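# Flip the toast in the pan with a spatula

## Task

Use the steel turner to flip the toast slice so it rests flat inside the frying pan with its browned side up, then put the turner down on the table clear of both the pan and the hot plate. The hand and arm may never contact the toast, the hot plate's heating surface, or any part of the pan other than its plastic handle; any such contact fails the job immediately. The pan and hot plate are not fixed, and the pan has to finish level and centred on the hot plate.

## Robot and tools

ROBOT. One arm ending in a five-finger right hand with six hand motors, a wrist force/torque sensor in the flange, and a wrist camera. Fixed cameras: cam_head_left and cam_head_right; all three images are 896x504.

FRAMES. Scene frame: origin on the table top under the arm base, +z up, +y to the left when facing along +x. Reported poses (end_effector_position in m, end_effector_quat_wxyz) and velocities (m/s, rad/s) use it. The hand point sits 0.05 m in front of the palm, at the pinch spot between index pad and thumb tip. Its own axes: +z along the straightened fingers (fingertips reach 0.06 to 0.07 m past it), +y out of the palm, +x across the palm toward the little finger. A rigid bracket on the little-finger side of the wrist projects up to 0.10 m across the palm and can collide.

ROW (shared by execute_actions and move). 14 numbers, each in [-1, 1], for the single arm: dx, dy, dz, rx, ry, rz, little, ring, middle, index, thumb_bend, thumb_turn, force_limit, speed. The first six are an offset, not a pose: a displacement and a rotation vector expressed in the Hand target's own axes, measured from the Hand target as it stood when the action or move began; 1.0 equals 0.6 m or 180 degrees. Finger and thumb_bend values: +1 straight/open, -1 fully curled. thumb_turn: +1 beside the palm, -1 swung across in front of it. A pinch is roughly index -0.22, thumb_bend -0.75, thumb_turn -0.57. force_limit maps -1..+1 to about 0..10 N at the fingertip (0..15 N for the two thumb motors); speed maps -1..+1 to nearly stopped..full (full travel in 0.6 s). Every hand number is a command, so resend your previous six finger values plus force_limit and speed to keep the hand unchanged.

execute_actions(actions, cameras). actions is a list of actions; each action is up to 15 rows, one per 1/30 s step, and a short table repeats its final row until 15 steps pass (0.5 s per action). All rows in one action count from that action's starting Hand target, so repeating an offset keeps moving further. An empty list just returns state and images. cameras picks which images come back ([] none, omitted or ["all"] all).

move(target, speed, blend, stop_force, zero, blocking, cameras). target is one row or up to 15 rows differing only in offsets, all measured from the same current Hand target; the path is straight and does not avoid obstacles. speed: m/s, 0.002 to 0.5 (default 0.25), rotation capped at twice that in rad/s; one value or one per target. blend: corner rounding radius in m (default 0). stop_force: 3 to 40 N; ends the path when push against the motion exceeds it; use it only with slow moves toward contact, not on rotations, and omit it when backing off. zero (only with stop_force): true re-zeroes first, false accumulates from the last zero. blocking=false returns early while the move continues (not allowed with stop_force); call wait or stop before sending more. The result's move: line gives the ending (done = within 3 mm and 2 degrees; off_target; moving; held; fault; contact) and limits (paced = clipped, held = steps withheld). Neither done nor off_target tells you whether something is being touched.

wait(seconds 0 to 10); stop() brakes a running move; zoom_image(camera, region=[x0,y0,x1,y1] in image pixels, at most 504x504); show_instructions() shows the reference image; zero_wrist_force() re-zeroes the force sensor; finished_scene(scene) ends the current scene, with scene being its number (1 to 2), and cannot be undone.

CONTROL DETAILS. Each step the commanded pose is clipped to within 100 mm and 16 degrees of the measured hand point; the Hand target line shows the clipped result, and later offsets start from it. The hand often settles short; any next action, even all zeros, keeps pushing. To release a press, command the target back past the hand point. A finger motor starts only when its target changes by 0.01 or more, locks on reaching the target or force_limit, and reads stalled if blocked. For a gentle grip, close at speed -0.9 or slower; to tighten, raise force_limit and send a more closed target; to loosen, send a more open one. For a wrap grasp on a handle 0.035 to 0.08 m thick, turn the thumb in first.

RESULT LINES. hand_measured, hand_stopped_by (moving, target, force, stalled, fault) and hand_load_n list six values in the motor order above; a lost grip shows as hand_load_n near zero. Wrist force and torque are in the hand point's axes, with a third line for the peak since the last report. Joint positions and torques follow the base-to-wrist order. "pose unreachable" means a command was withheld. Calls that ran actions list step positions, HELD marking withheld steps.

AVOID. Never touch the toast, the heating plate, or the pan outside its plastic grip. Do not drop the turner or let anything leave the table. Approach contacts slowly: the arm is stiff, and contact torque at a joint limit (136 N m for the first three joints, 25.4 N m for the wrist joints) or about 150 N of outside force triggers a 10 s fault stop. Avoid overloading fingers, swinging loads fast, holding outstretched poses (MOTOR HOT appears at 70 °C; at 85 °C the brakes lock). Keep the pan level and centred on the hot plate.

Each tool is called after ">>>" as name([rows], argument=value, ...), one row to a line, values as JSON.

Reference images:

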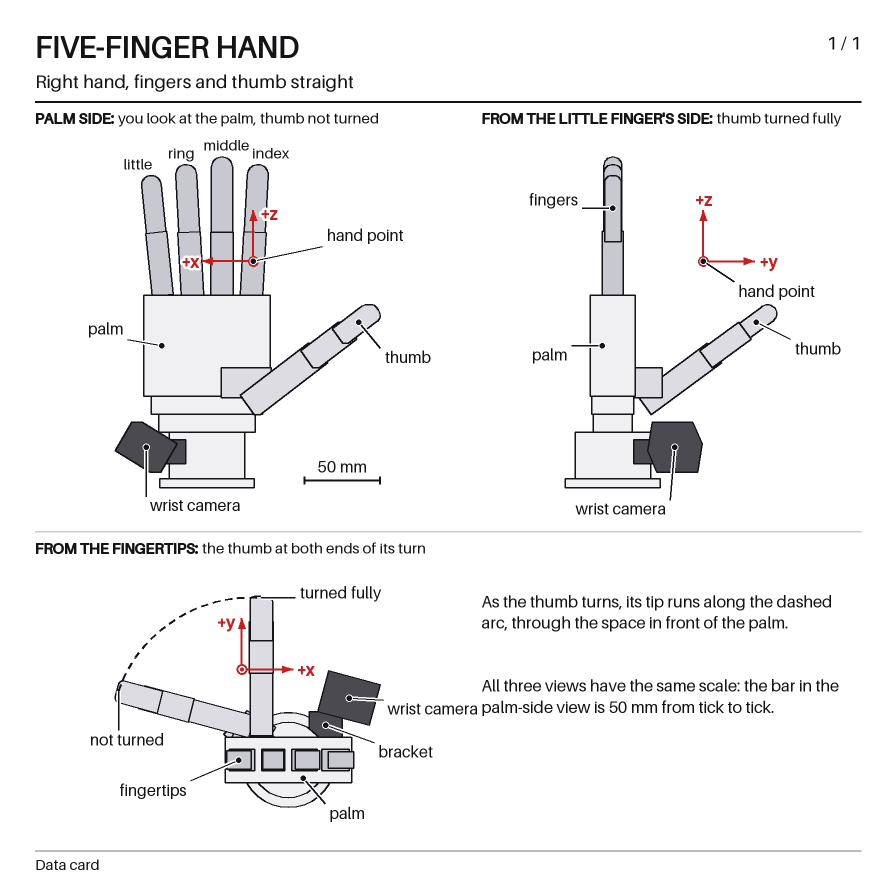

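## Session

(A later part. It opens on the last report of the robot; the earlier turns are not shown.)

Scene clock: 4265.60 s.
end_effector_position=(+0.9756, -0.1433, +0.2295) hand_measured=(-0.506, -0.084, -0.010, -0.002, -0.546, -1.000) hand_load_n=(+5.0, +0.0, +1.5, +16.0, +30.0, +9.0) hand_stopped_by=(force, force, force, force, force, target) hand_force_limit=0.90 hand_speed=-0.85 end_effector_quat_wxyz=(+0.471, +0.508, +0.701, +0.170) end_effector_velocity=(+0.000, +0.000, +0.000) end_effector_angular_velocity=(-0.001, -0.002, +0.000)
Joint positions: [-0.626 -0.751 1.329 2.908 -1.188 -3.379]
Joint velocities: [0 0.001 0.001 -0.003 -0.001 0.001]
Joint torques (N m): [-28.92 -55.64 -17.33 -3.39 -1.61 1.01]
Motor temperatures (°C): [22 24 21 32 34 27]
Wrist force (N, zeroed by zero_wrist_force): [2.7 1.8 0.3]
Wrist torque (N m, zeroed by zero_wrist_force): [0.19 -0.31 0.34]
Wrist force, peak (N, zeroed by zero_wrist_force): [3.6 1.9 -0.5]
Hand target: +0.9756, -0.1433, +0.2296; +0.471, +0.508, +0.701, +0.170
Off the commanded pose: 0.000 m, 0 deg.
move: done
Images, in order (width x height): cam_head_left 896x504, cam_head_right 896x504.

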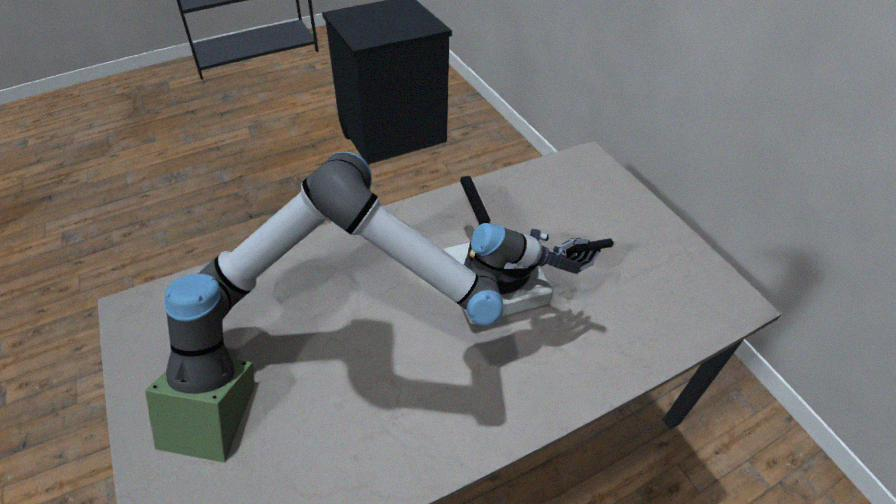

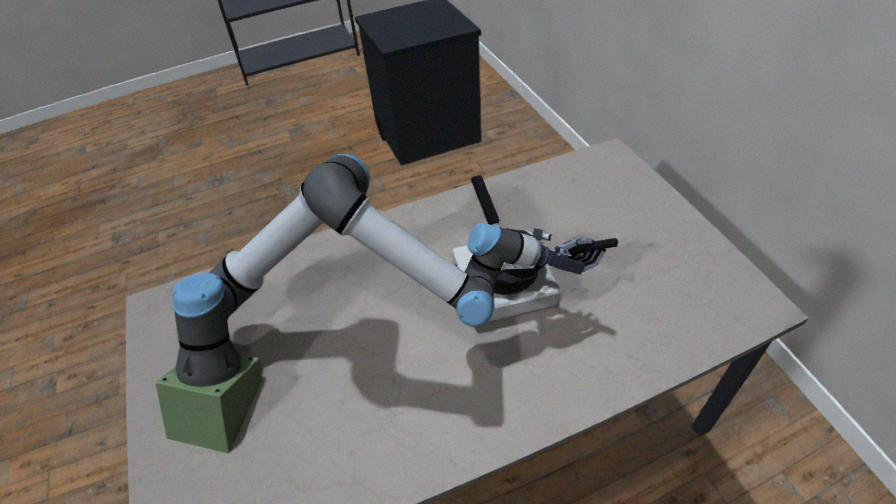

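>>> move(target=[0.0220,-0.0203,0.0038,0.0126,0.0154,0.0099,-0.75,-0.75,-0.75,-0.75,-1,-1,0.9,-0.85], speed=0.025, cameras=["cam_head_left","cam_head_right"])

>>> zoom_image(camera="cam_head_right", region=[460, 230, 560, 310])

>>> zoom_image(camera="cam_head_left", region=[450, 220, 550, 320])

Scene clock: 4272.10 s.
end_effector_position=(+0.9702, -0.1375, +0.2132) hand_measured=(-0.506, -0.084, -0.010, -0.002, -0.546, -1.000) hand_load_n=(+5.0, +0.0, +1.5, +16.0, +30.0, +9.0) hand_stopped_by=(force, force, force, force, force, target) hand_force_limit=0.90 hand_speed=-0.85 end_effector_quat_wxyz=(+0.441, +0.524, +0.708, +0.176) end_effector_velocity=(+0.000, +0.000, +0.000) end_effector_angular_velocity=(+0.001, +0.000, +0.000)
Joint positions: [-0.623 -0.767 1.356 2.949 -1.153 -3.368]
Joint velocities: [0 0 0 0 0.001 0.001]
Joint torques (N m): [-16.9 -53.17 -21.46 -2.77 -1.09 1.56]
Motor temperatures (°C): [22 24 21 32 34 27]
Wrist force (N, zeroed by zero_wrist_force): [2.6 1.9 0.3]
Wrist torque (N m, zeroed by zero_wrist_force): [0.22 -0.32 0.27]
Wrist force, peak (N, zeroed by zero_wrist_force): [3.5 1.8 -0.1]
Hand target: +0.9702, -0.1376, +0.2133; +0.441, +0.524, +0.707, +0.176
Off the commanded pose: 0.000 m, 0 deg.
move: done
Images, in order (width x height): cam_head_left 896x504, cam_head_right 896x504.

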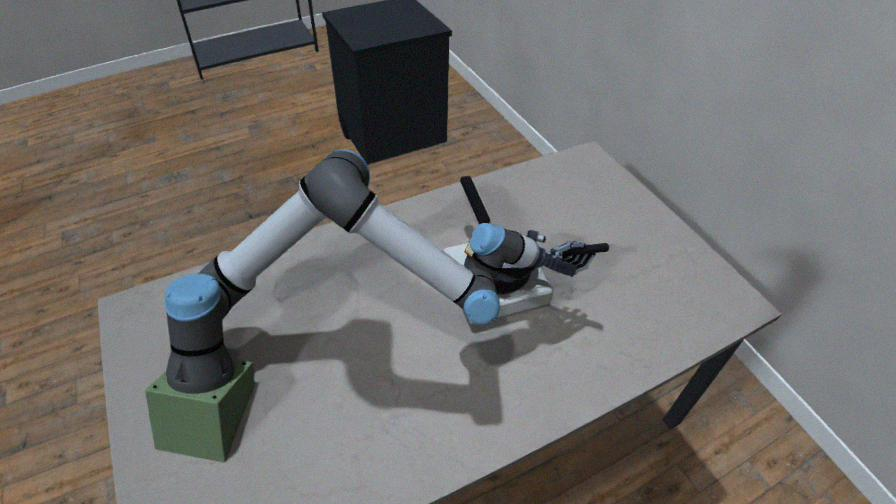

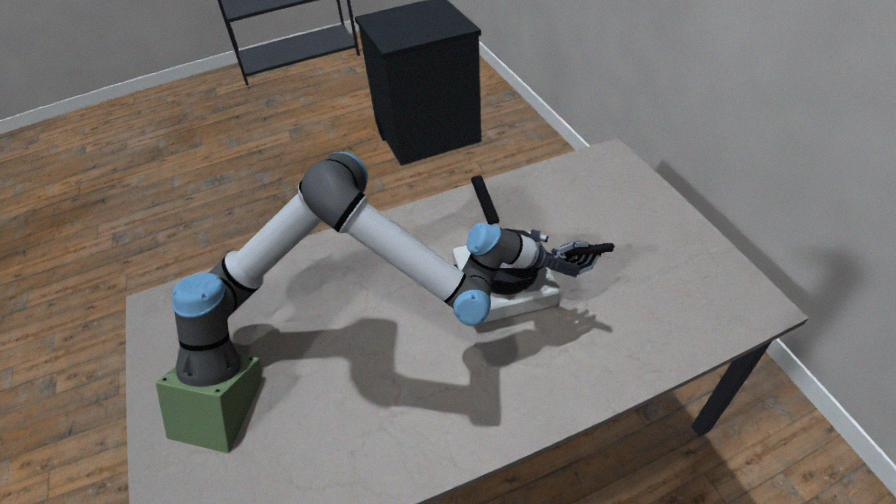

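Scaled by 5.040.

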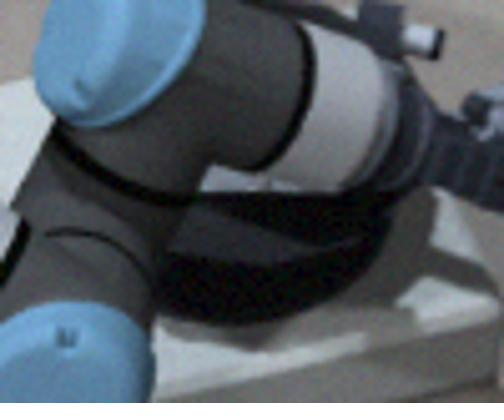

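Scaled by 5.040.

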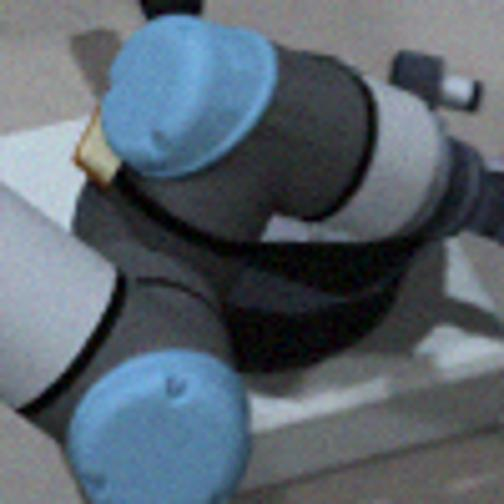

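>>> move(target=[0.0317,-0.019,-0.0105,0.0095,0.0116,0.0074,-0.75,-0.75,-0.75,-0.75,-1,-1,0.9,-0.85], speed=0.025, cameras=["cam_head_left","cam_head_right"])

>>> zoom_image(camera="cam_head_right", region=[460, 230, 560, 310])

>>> zoom_image(camera="cam_head_left", region=[450, 220, 550, 320])

Scene clock: 4285.70 s.
end_effector_position=(+0.9572, -0.1234, +0.2003) hand_measured=(-0.506, -0.084, -0.010, -0.002, -0.546, -1.000) hand_load_n=(+5.0, +0.0, +1.5, +15.5, +30.5, +8.5) hand_stopped_by=(force, force, force, force, force, target) hand_force_limit=0.90 hand_speed=-0.85 end_effector_quat_wxyz=(+0.418, +0.535, +0.712, +0.180) end_effector_velocity=(+0.001, -0.001, +0.001) end_effector_angular_velocity=(-0.002, -0.002, +0.001)
Joint positions: [-0.615 -0.8 1.417 2.961 -1.132 -3.358]
Joint velocities: [-0.001 0.002 -0.004 -0.001 -0.001 -0.001]
Joint torques (N m): [-22.47 -38.56 -22.25 -1.49 -1.25 0.89]
Motor temperatures (°C): [22 24 21 32 34 27]
Wrist force (N, zeroed by zero_wrist_force): [3.0 1.2 0.6]
Wrist torque (N m, zeroed by zero_wrist_force): [0.16 -0.34 0.20]
Wrist force, peak (N, zeroed by zero_wrist_force): [3.6 1.7 0.4]
Hand target: +0.9573, -0.1236, +0.2003; +0.418, +0.535, +0.712, +0.180
Off the commanded pose: 0.000 m, 0 deg.
move: done
Images, in order (width x height): cam_head_left 896x504, cam_head_right 896x504.

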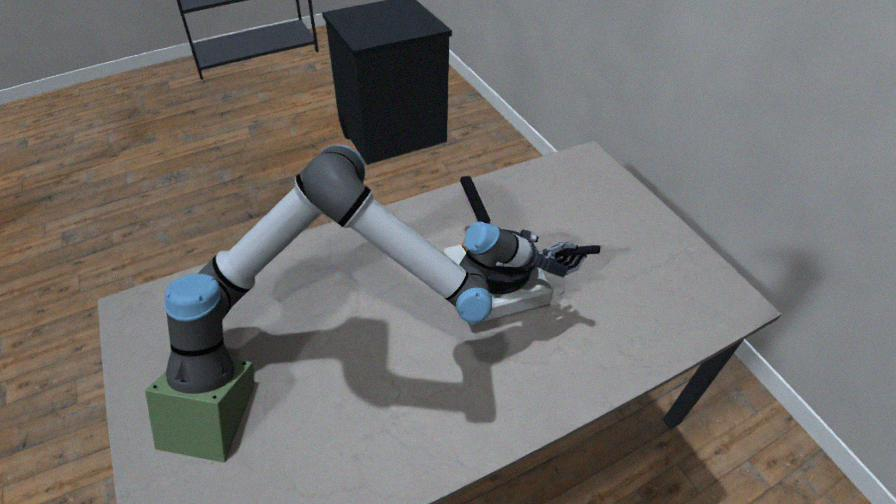

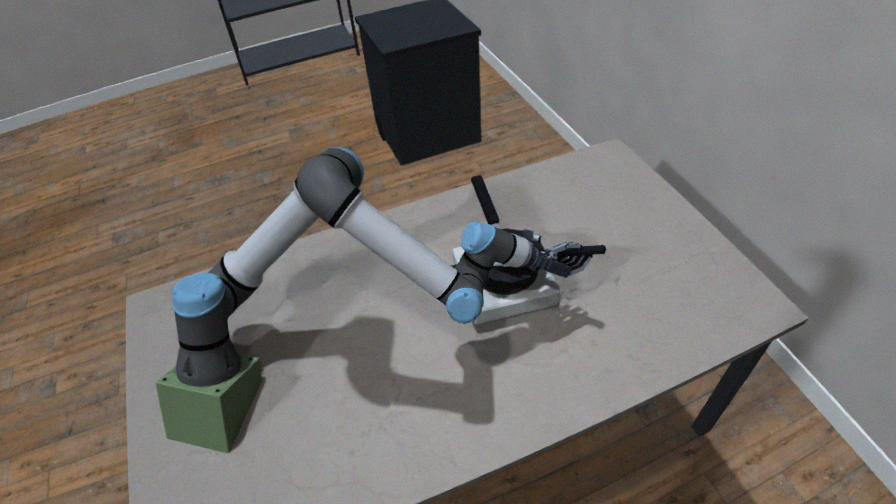

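Scaled by 5.040.

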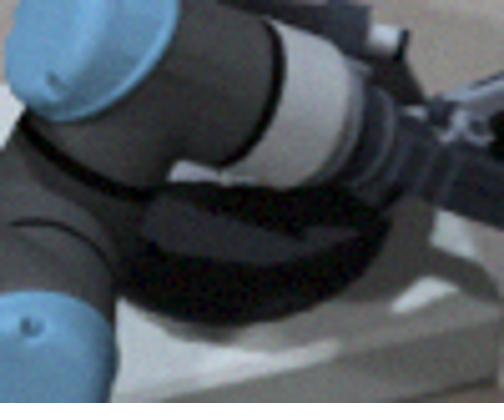

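Scaled by 5.040.

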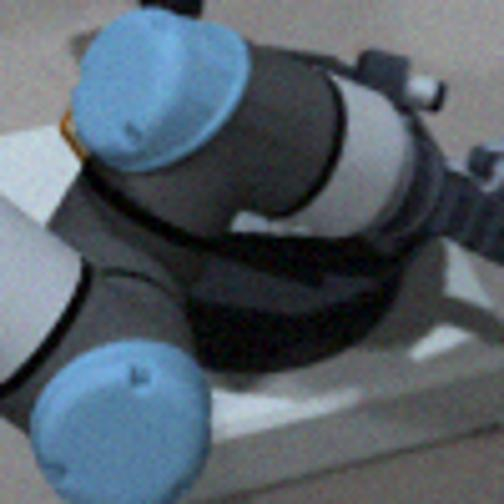

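>>> move([
  [-0.0733,0.0362,0.0368,0,0,0,-0.75,-0.75,-0.75,-0.75,-1,-1,0.9,-0.85],
  [-0.2033,0.2072,-0.0665,0,0,0,-0.75,-0.75,-0.75,-0.75,-1,-1,0.9,-0.85],
], speed=[0.03,0.1], cameras=["cam_head_left","cam_head_right"])

>>> zoom_image(camera="cam_head_right", region=[450, 210, 570, 310])

>>> zoom_image(camera="cam_head_left", region=[440, 210, 560, 310])

Scene clock: 4293.83 s.
end_effector_position=(+1.0111, -0.1821, +0.3604) hand_measured=(-0.506, -0.084, -0.010, -0.002, -0.546, -1.000) hand_load_n=(+6.0, +0.5, +1.5, +14.0, +31.0, +7.5) hand_stopped_by=(force, force, force, force, force, target) hand_force_limit=0.90 hand_speed=-0.85 end_effector_quat_wxyz=(+0.418, +0.535, +0.712, +0.180) end_effector_velocity=(+0.000, +0.001, +0.000) end_effector_angular_velocity=(-0.001, +0.000, +0.001)
Joint positions: [-0.755 -0.828 1.088 3.35 -1.006 -3.428]
Joint velocities: [0.001 0 0 -0.001 0 -0.001]
Joint torques (N m): [-19.67 -36.56 -20.25 -3.09 -1.48 2.38]
Motor temperatures (°C): [22 24 21 32 34 27]
Wrist force (N, zeroed by zero_wrist_force): [3.0 1.5 1.5]
Wrist torque (N m, zeroed by zero_wrist_force): [0.18 -0.52 0.11]
Wrist force, peak (N, zeroed by zero_wrist_force): [4.0 -0.8 1.7]
Hand target: +1.0112, -0.1821, +0.3603; +0.418, +0.535, +0.712, +0.180
Off the commanded pose: 0.000 m, 0 deg.
move: done
Images, in order (width x height): cam_head_left 896x504, cam_head_right 896x504.

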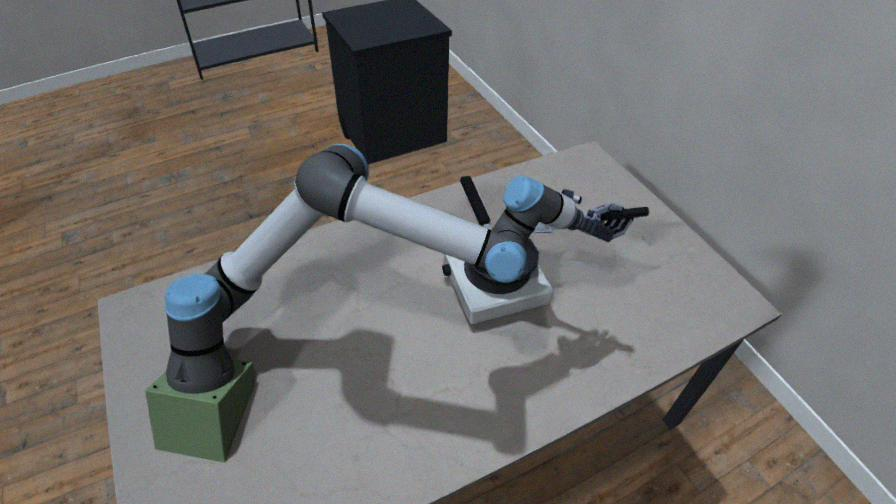

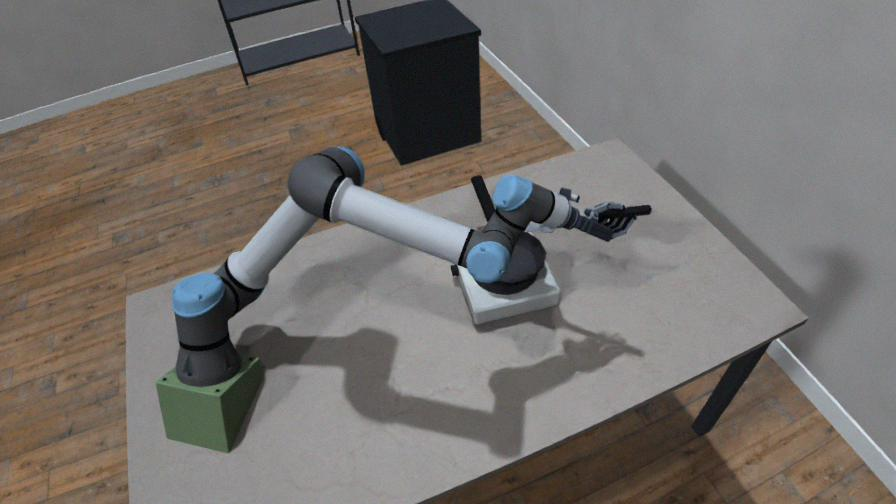

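Scaled by 4.200.

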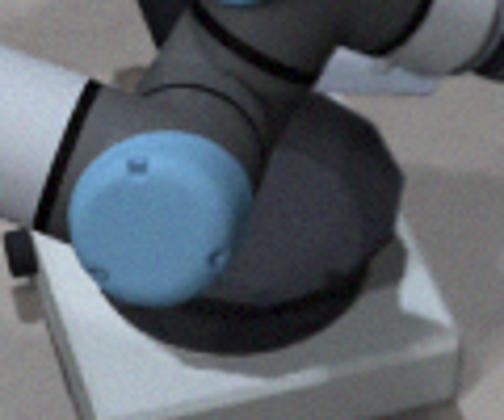

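Scaled by 4.200.

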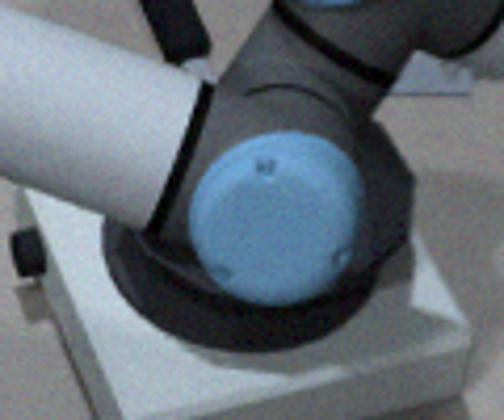

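>>> move(target=[-0.134,0.234,-0.196,-0.0378,-0.0462,-0.0297,-0.75,-0.75,-0.75,-0.75,-1,-1,0.9,-0.85], speed=0.15, cameras=["cam_head_left","cam_head_right"])

>>> zoom_image(camera="cam_head_right", region=[440, 200, 580, 320])

>>> zoom_image(camera="cam_head_left", region=[430, 200, 570, 320])

Scene clock: 4298.63 s.
end_effector_position=(+1.0104, -0.1821, +0.5602) hand_measured=(-0.506, -0.084, -0.010, -0.002, -0.546, -1.000) hand_load_n=(+6.0, +0.0, +1.5, +14.5, +31.0, +7.5) hand_stopped_by=(force, force, force, force, force, target) hand_force_limit=0.90 hand_speed=-0.85 end_effector_quat_wxyz=(+0.507, +0.487, +0.692, +0.163) end_effector_velocity=(+0.000, +0.000, +0.000) end_effector_angular_velocity=(+0.000, +0.000, +0.000)
Joint positions: [-0.858 -0.897 0.865 3.482 -1.013 -3.469]
Joint velocities: [0 0 0.001 0 0 0]
Joint torques (N m): [-19.7 -39.71 -23.28 -3.86 -1.06 1.89]
Motor temperatures (°C): [22 24 21 32 34 27]
Wrist force (N, zeroed by zero_wrist_force): [3.9 1.3 0.9]
Wrist torque (N m, zeroed by zero_wrist_force): [0.18 -0.51 0.18]
Wrist force, peak (N, zeroed by zero_wrist_force): [4.1 1.5 1.2]
Hand target: +1.0105, -0.1820, +0.5603; +0.507, +0.487, +0.692, +0.163
Off the commanded pose: 0.000 m, 0 deg.
move: done
Images, in order (width x height): cam_head_left 896x504, cam_head_right 896x504.

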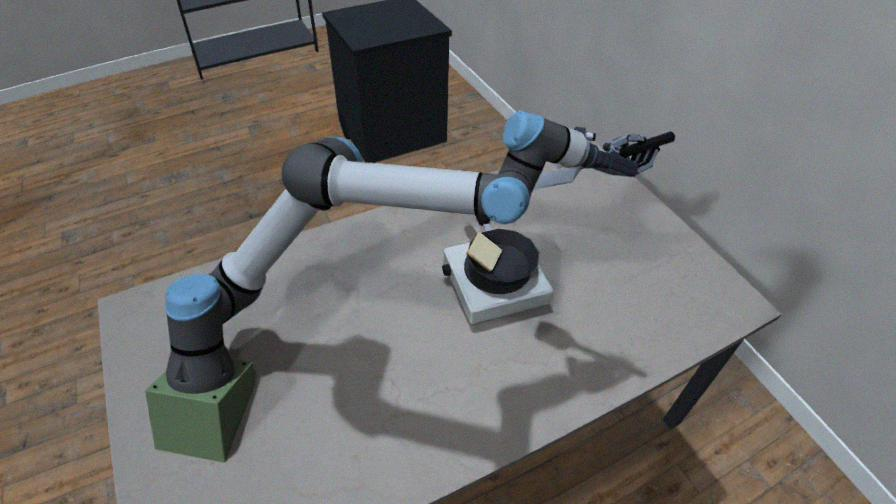

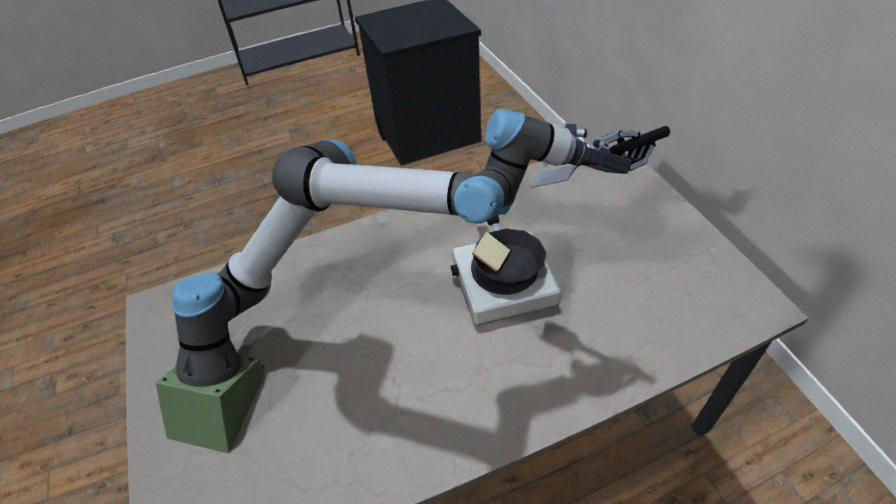

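Scaled by 3.600.

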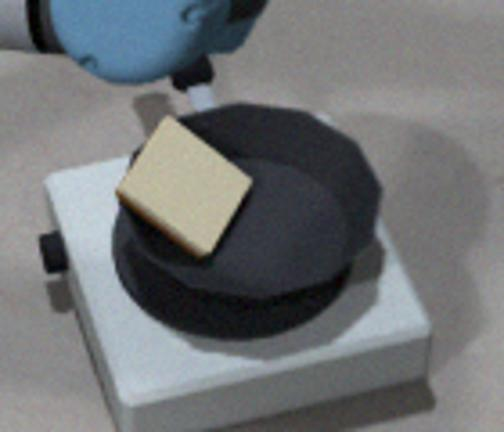

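Scaled by 3.600.

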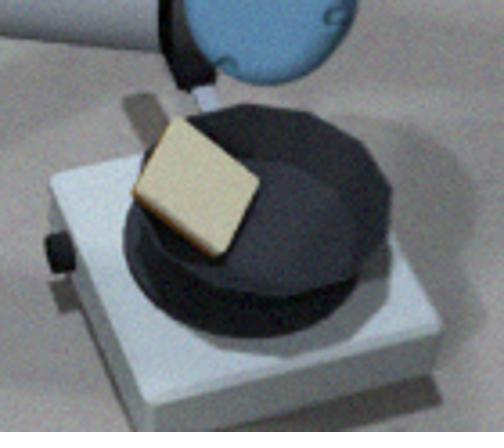

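>>> move(target=[0.347,-0.221,-0.0968,-0.1071,-0.1309,-0.0842,-0.75,-0.75,-0.75,-0.75,-1,-1,0.9,-0.85], speed=0.12, cameras=["cam_head_left","cam_head_right"])

>>> zoom_image(camera="cam_head_right", region=[440, 200, 580, 320])

>>> zoom_image(camera="cam_head_left", region=[430, 200, 570, 320])

Scene clock: 4317.13 s.
end_effector_position=(+0.8912, -0.0545, +0.3767) hand_measured=(-0.506, -0.084, -0.010, -0.002, -0.546, -1.000) hand_load_n=(+6.0, +0.0, +1.0, +15.0, +31.0, +8.0) hand_stopped_by=(force, force, force, force, force, target) hand_force_limit=0.90 hand_speed=-0.85 end_effector_quat_wxyz=(+0.727, +0.325, +0.595, +0.106) end_effector_velocity=(-0.001, +0.000, +0.001) end_effector_angular_velocity=(-0.003, -0.002, -0.001)
Joint positions: [-0.563 -0.859 1.512 2.304 -1.575 -3.585]
Joint velocities: [0 0 0 -0.003 -0.002 -0.002]
Joint torques (N m): [-19.44 -53.4 -21.94 -2.76 -1.79 1.78]
Motor temperatures (°C): [22 24 21 32 34 27]
Wrist force (N, zeroed by zero_wrist_force): [4.9 2.1 -1.3]
Wrist torque (N m, zeroed by zero_wrist_force): [0.42 -0.42 0.27]
Wrist force, peak (N, zeroed by zero_wrist_force): [5.8 1.7 -1.7]
Hand target: +0.8911, -0.0544, +0.3768; +0.727, +0.325, +0.595, +0.106
Off the commanded pose: 0.000 m, 0 deg.
move: done
Images, in order (width x height): cam_head_left 896x504, cam_head_right 896x504.

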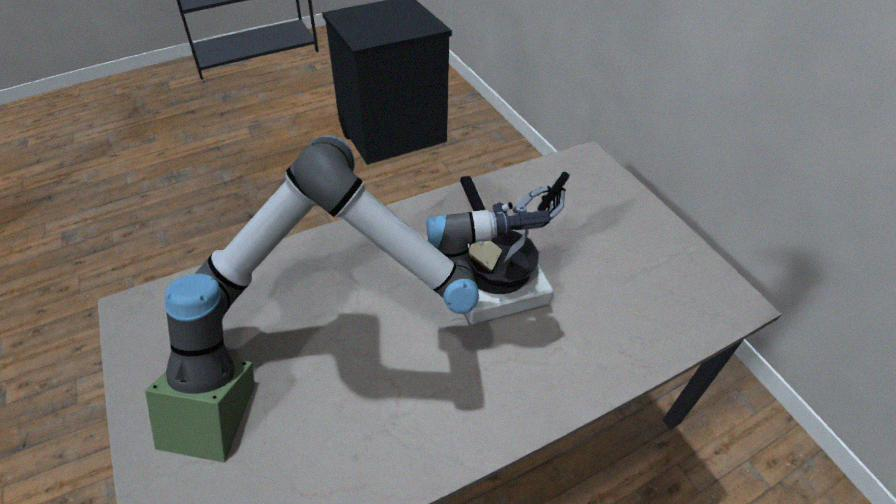

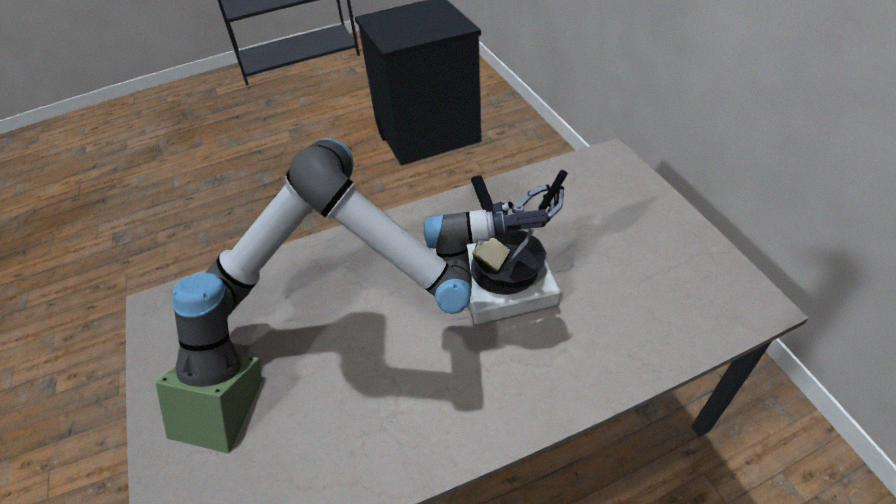

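Scaled by 3.600.

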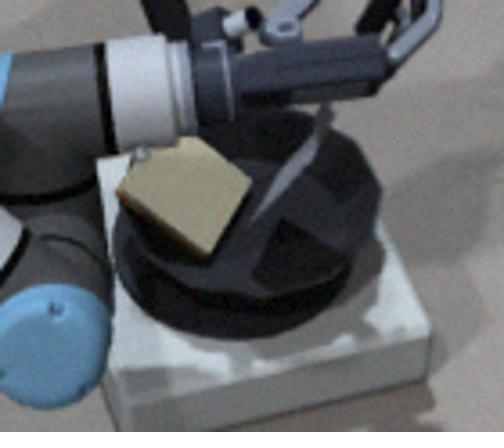

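Scaled by 3.600.

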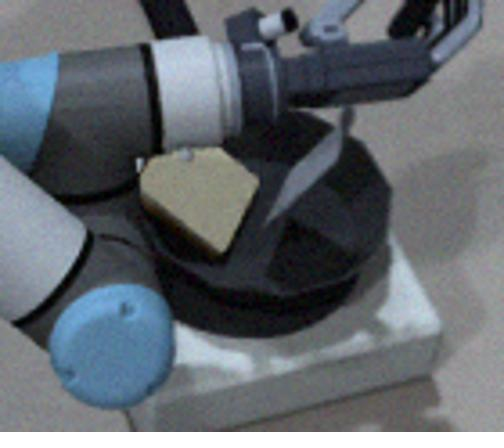

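>>> move(target=[0.0319,-0.0239,-0.0032,0,0,0,-0.75,-0.75,-0.75,-0.75,-1,-1,0.9,-0.85], speed=0.04, cameras=[])

>>> move(target=[0.0216,0.0411,-0.0923,0,0,0,-0.75,-0.75,-0.75,-0.75,-1,-1,0.9,-0.85], speed=0.02, stop_force=4, cameras=["cam_head_left","cam_head_right"])

>>> zoom_image(camera="cam_head_right", region=[440, 200, 580, 320])

>>> zoom_image(camera="cam_head_left", region=[430, 200, 570, 320])

Scene clock: 4323.97 s.
end_effector_position=(+0.8912, -0.0544, +0.3526) hand_measured=(-0.506, -0.084, -0.010, -0.002, -0.546, -1.000) hand_load_n=(+5.5, +0.0, +1.5, +14.5, +31.0, +8.0) hand_stopped_by=(force, force, force, force, force, target) hand_force_limit=0.90 hand_speed=-0.85 end_effector_quat_wxyz=(+0.727, +0.325, +0.595, +0.106) end_effector_velocity=(+0.000, +0.001, +0.003) end_effector_angular_velocity=(-0.002, +0.000, +0.000)
Joint positions: [-0.544 -0.819 1.505 2.272 -1.595 -3.588]
Joint velocities: [-0.001 -0.004 0 0.003 0.001 -0.001]
Joint torques (N m): [-29.61 -59.16 -12.61 1.12 0.8 -1.34]
Motor temperatures (°C): [22 24 21 32 34 27]
Wrist force (N, zeroed by zero_wrist_force): [4.5 2.0 -1.3]
Wrist torque (N m, zeroed by zero_wrist_force): [0.40 -0.38 0.24]
Wrist force, peak (N, zeroed by zero_wrist_force): [5.0 2.1 -1.4]
Hand target: +0.8912, -0.0544, +0.3528; +0.727, +0.325, +0.595, +0.106
Off the commanded pose: 0.000 m, 0 deg.
move: done
No camera images: "cameras" was empty.

Scene clock: 4328.20 s.
end_effector_position=(+0.8487, -0.0093, +0.3527) hand_measured=(-0.506, -0.084, -0.010, -0.002, -0.546, -1.000) hand_load_n=(+6.0, +0.0, +1.5, +14.0, +31.0, +7.5) hand_stopped_by=(force, force, force, force, force, target) hand_force_limit=0.90 hand_speed=-0.85 end_effector_quat_wxyz=(+0.727, +0.325, +0.595, +0.106) end_effector_velocity=(+0.000, +0.000, +0.000) end_effector_angular_velocity=(+0.000, +0.001, +0.001)
Joint positions: [-0.499 -0.918 1.674 2.201 -1.639 -3.597]
Joint velocities: [0 0.001 -0.001 0 0.001 0]
Joint torques (N m): [-25.09 -30.77 -18.77 0.82 0.73 0.61]
Motor temperatures (°C): [22 24 21 32 34 27]
Wrist force (N, zeroed by zero_wrist_force): [5.3 1.5 -0.7]
Wrist torque (N m, zeroed by zero_wrist_force): [0.26 -0.59 0.25]
Wrist force, peak (N, zeroed by zero_wrist_force): [5.4 1.6 -1.1]
Hand target: +0.8487, -0.0093, +0.3527; +0.727, +0.325, +0.595, +0.106
Off the commanded pose: 0.000 m, 0 deg.
move: done
Images, in order (width x height): cam_head_left 896x504, cam_head_right 896x504.

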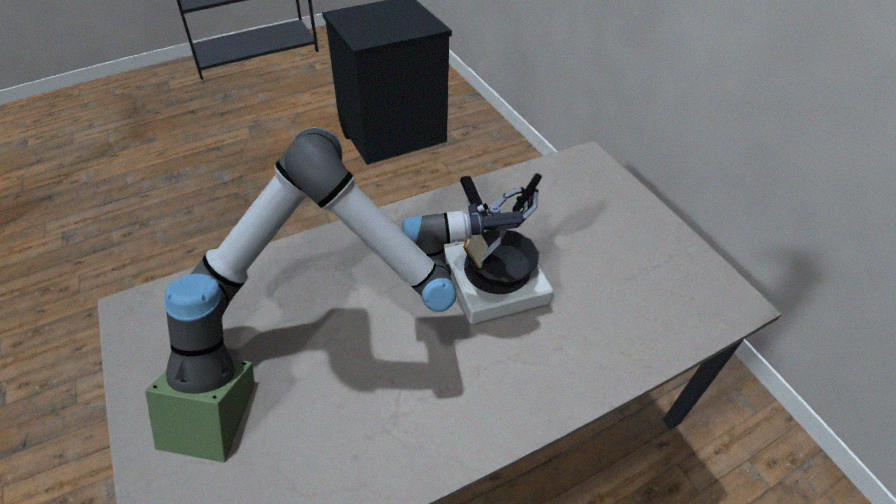

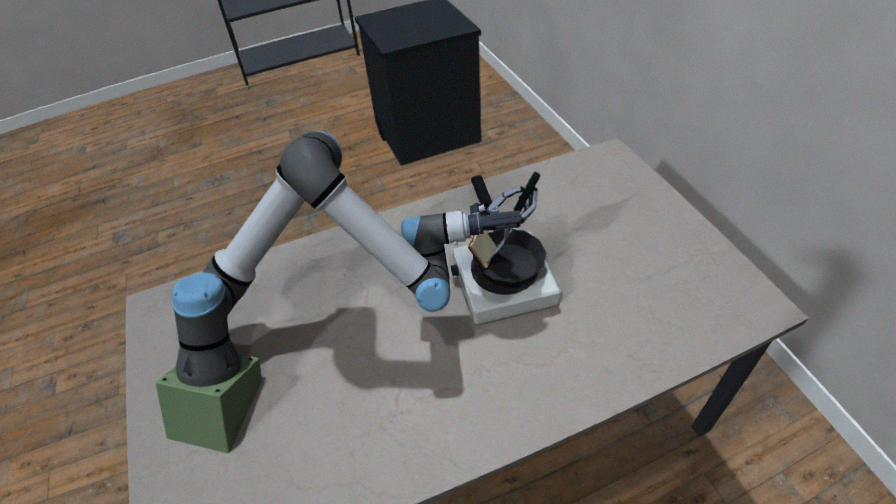

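Scaled by 3.600.

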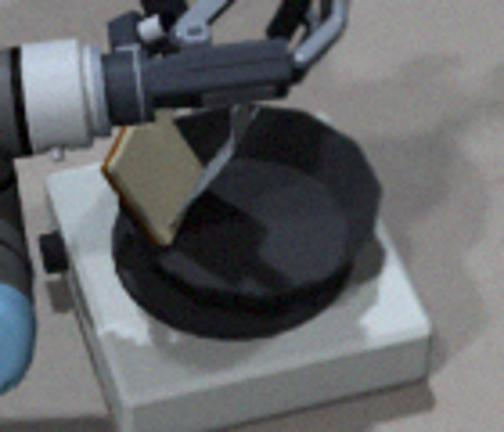

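Scaled by 3.600.

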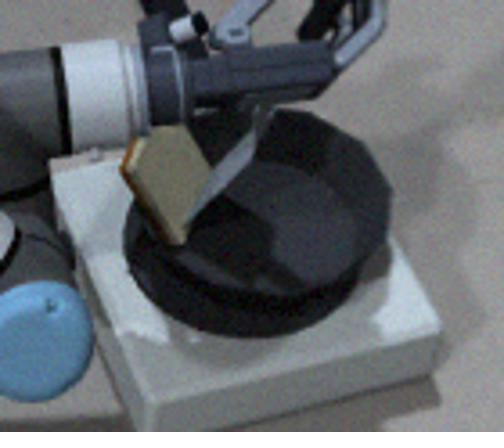

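>>> move([
  [-0.0157,-0.0298,0.067,0,0,0,-0.75,-0.75,-0.75,-0.75,-1,-1,0.9,-0.85],
  [-0.1618,0.0799,0.0815,0,0,0,-0.75,-0.75,-0.75,-0.75,-1,-1,0.9,-0.85],
], speed=[0.03,0.1], cameras=["cam_head_left","cam_head_right"])

>>> zoom_image(camera="cam_head_right", region=[440, 200, 580, 320])

>>> zoom_image(camera="cam_head_left", region=[430, 200, 570, 320])

Scene clock: 4342.53 s.
end_effector_position=(+0.8793, -0.0419, +0.4629) hand_measured=(-0.506, -0.084, -0.010, -0.002, -0.546, -1.000) hand_load_n=(+5.5, +0.0, +1.5, +14.5, +31.0, +8.0) hand_stopped_by=(force, force, force, force, force, target) hand_force_limit=0.90 hand_speed=-0.85 end_effector_quat_wxyz=(+0.727, +0.325, +0.595, +0.106) end_effector_velocity=(+0.000, +0.000, +0.000) end_effector_angular_velocity=(+0.001, -0.001, +0.000)
Joint positions: [-0.625 -1.021 1.56 2.418 -1.514 -3.573]
Joint velocities: [0 0 0.001 -0.001 -0.001 0.001]
Joint torques (N m): [-12.59 -30.82 -10.91 -3.33 -2.2 -0.96]
Motor temperatures (°C): [22 24 21 32 34 27]
Wrist force (N, zeroed by zero_wrist_force): [4.3 1.0 -1.5]
Wrist torque (N m, zeroed by zero_wrist_force): [0.28 -0.31 0.18]
Wrist force, peak (N, zeroed by zero_wrist_force): [5.4 1.5 -1.2]
Hand target: +0.8793, -0.0419, +0.4628; +0.727, +0.325, +0.595, +0.106
Off the commanded pose: 0.000 m, 0 deg.
move: done
Images, in order (width x height): cam_head_left 896x504, cam_head_right 896x504.

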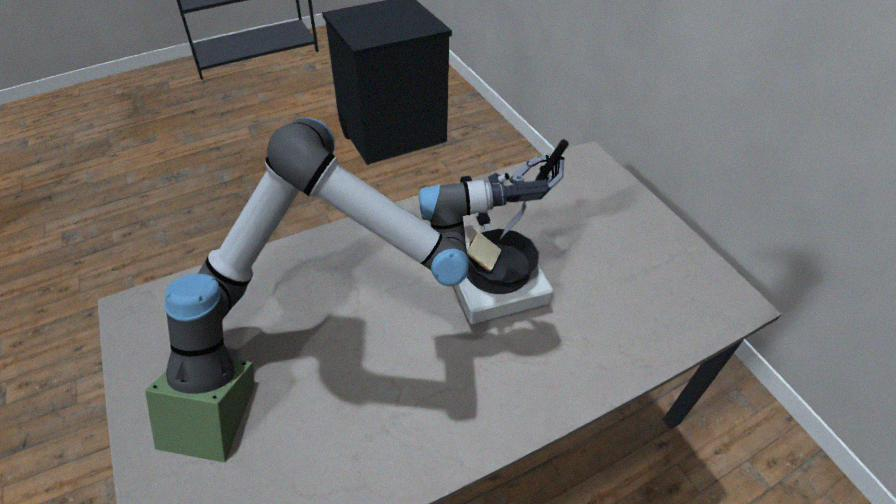

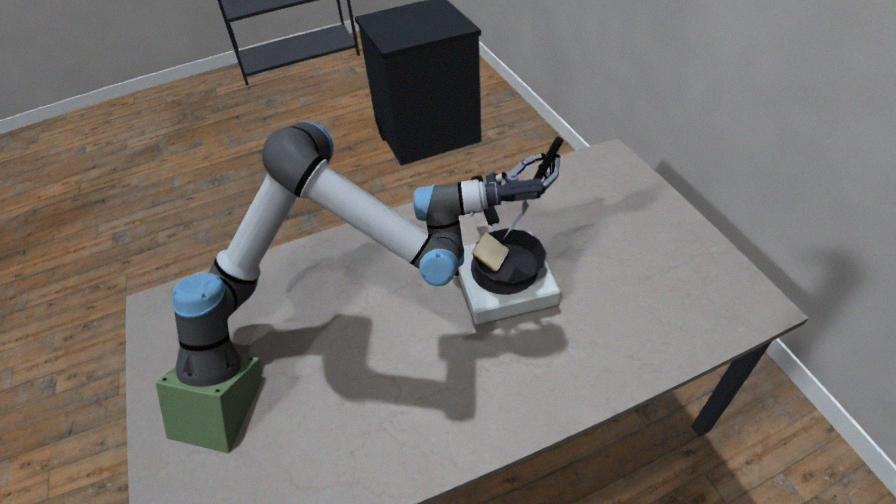

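Scaled by 3.600.

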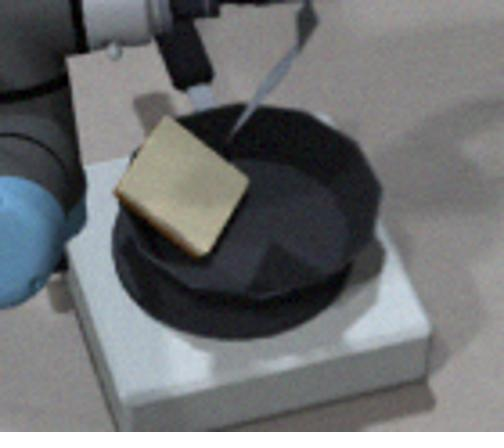

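Scaled by 3.600.

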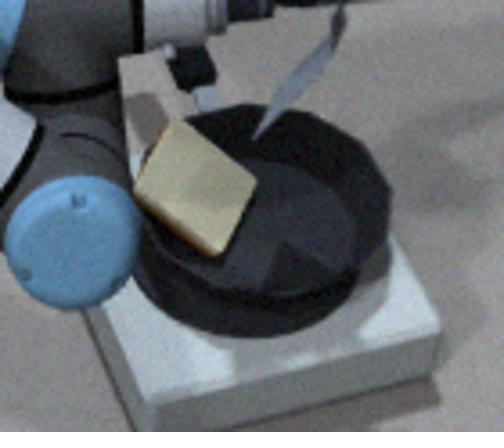

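>>> wait(seconds=0)

>>> zoom_image(camera="cam_head_left", region=[400, 180, 600, 320])

>>> zoom_image(camera="cam_head_right", region=[360, 180, 560, 320])

Scene clock: 4400.30 s.
end_effector_position=(+0.8793, -0.0419, +0.4628) hand_measured=(-0.506, -0.084, -0.010, -0.002, -0.546, -1.000) hand_load_n=(+5.5, +0.0, +1.5, +14.5, +31.0, +7.5) hand_stopped_by=(force, force, force, force, force, target) hand_force_limit=0.90 hand_speed=-0.85 end_effector_quat_wxyz=(+0.727, +0.325, +0.595, +0.106) end_effector_velocity=(+0.000, +0.000, +0.000) end_effector_angular_velocity=(+0.001, +0.000, +0.000)
Joint positions: [-0.625 -1.021 1.56 2.418 -1.514 -3.573]
Joint velocities: [0 0 0 0.001 0 0.001]
Joint torques (N m): [-11.12 -28.47 -14.13 0.47 0.49 -1.92]
Motor temperatures (°C): [22 24 21 32 34 27]
Wrist force (N, zeroed by zero_wrist_force): [4.4 1.0 -1.5]
Wrist torque (N m, zeroed by zero_wrist_force): [0.26 -0.32 0.19]
Wrist force, peak (N, zeroed by zero_wrist_force): [4.7 1.4 -1.5]
Hand target: +0.8793, -0.0419, +0.4628; +0.727, +0.325, +0.595, +0.106
Off the commanded pose: 0.000 m, 0 deg.
camera_calibration:
cam_wrist: T_world_to_cam=[[0.291699, 0.894266, 0.339412, -0.38218], [-0.684884, -0.0524362, 0.726763, 0.26407], [0.667717, -0.444454, 0.597173, -0.76859], [0, 0, 0, 1]] pos_world=[0.80554, 0.0140145, 0.396781]

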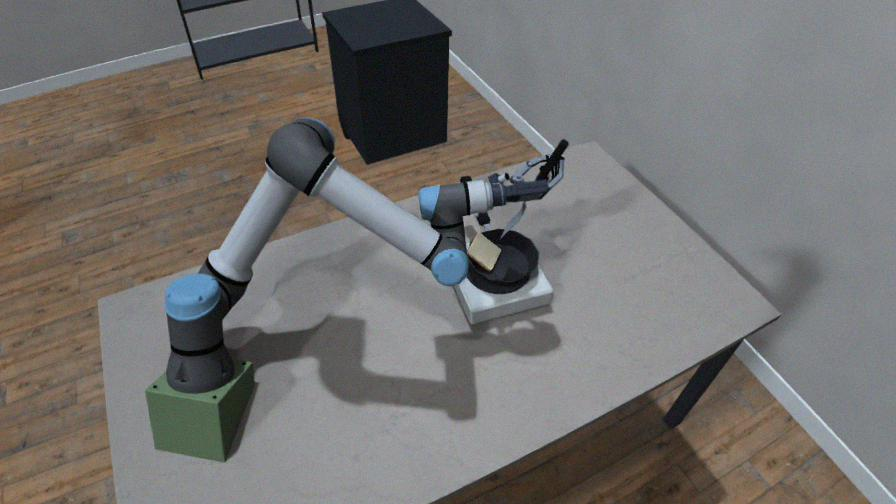

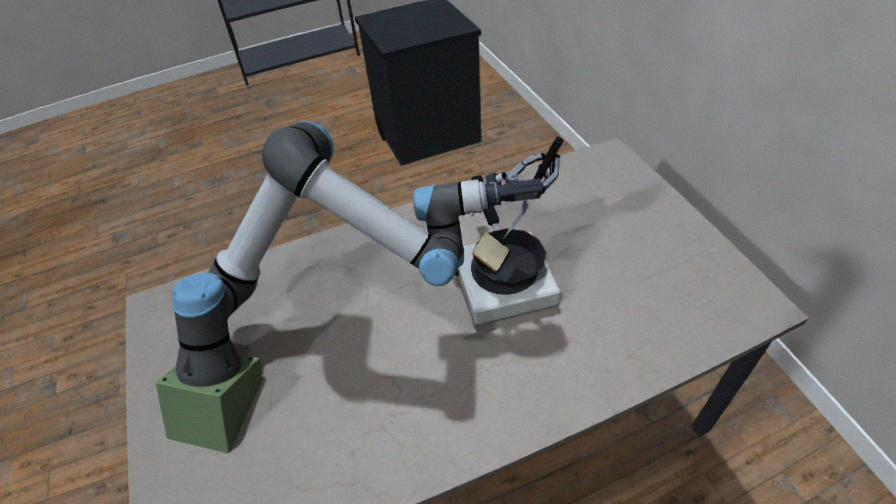

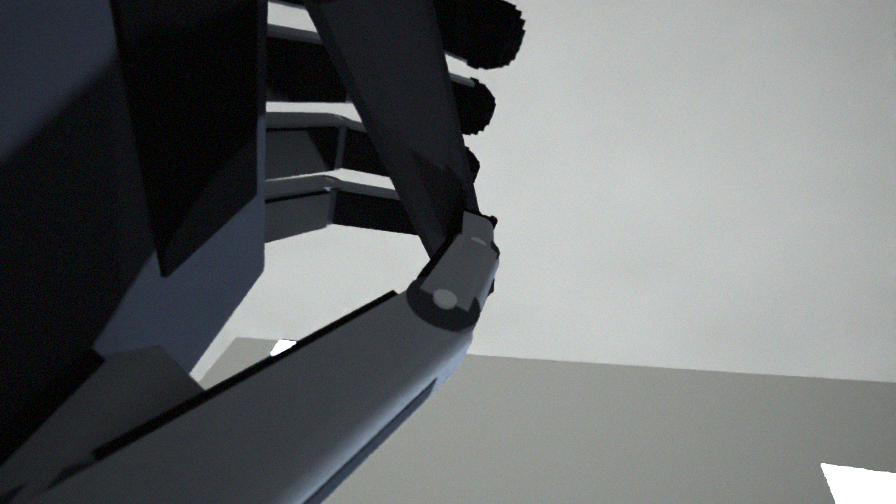

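Scaled by 2.520.

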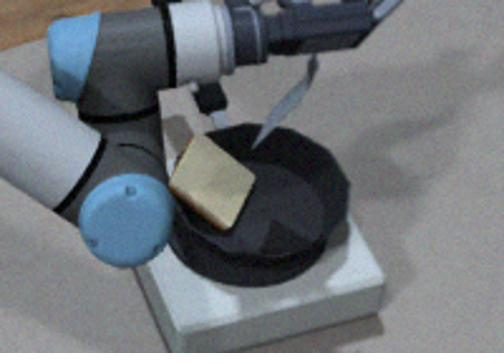

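Scaled by 2.520.

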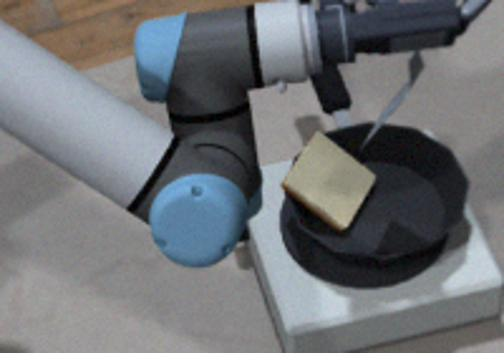

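>>> zoom_image(camera="cam_head_left", region=[460, 220, 545, 300])

>>> zoom_image(camera="cam_head_right", region=[465, 220, 550, 300])

Scaled by 5.929.

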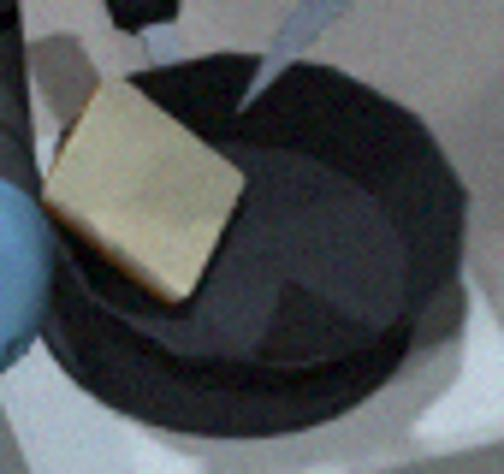

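Scaled by 5.929.

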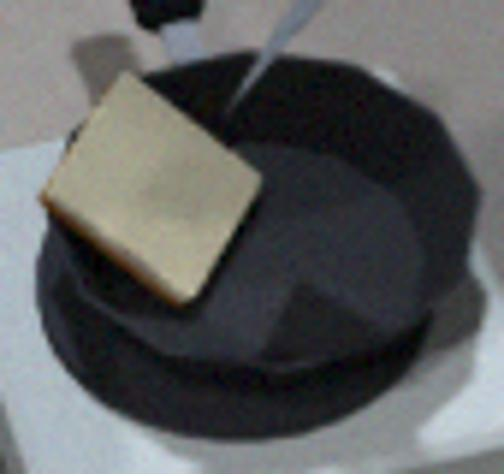

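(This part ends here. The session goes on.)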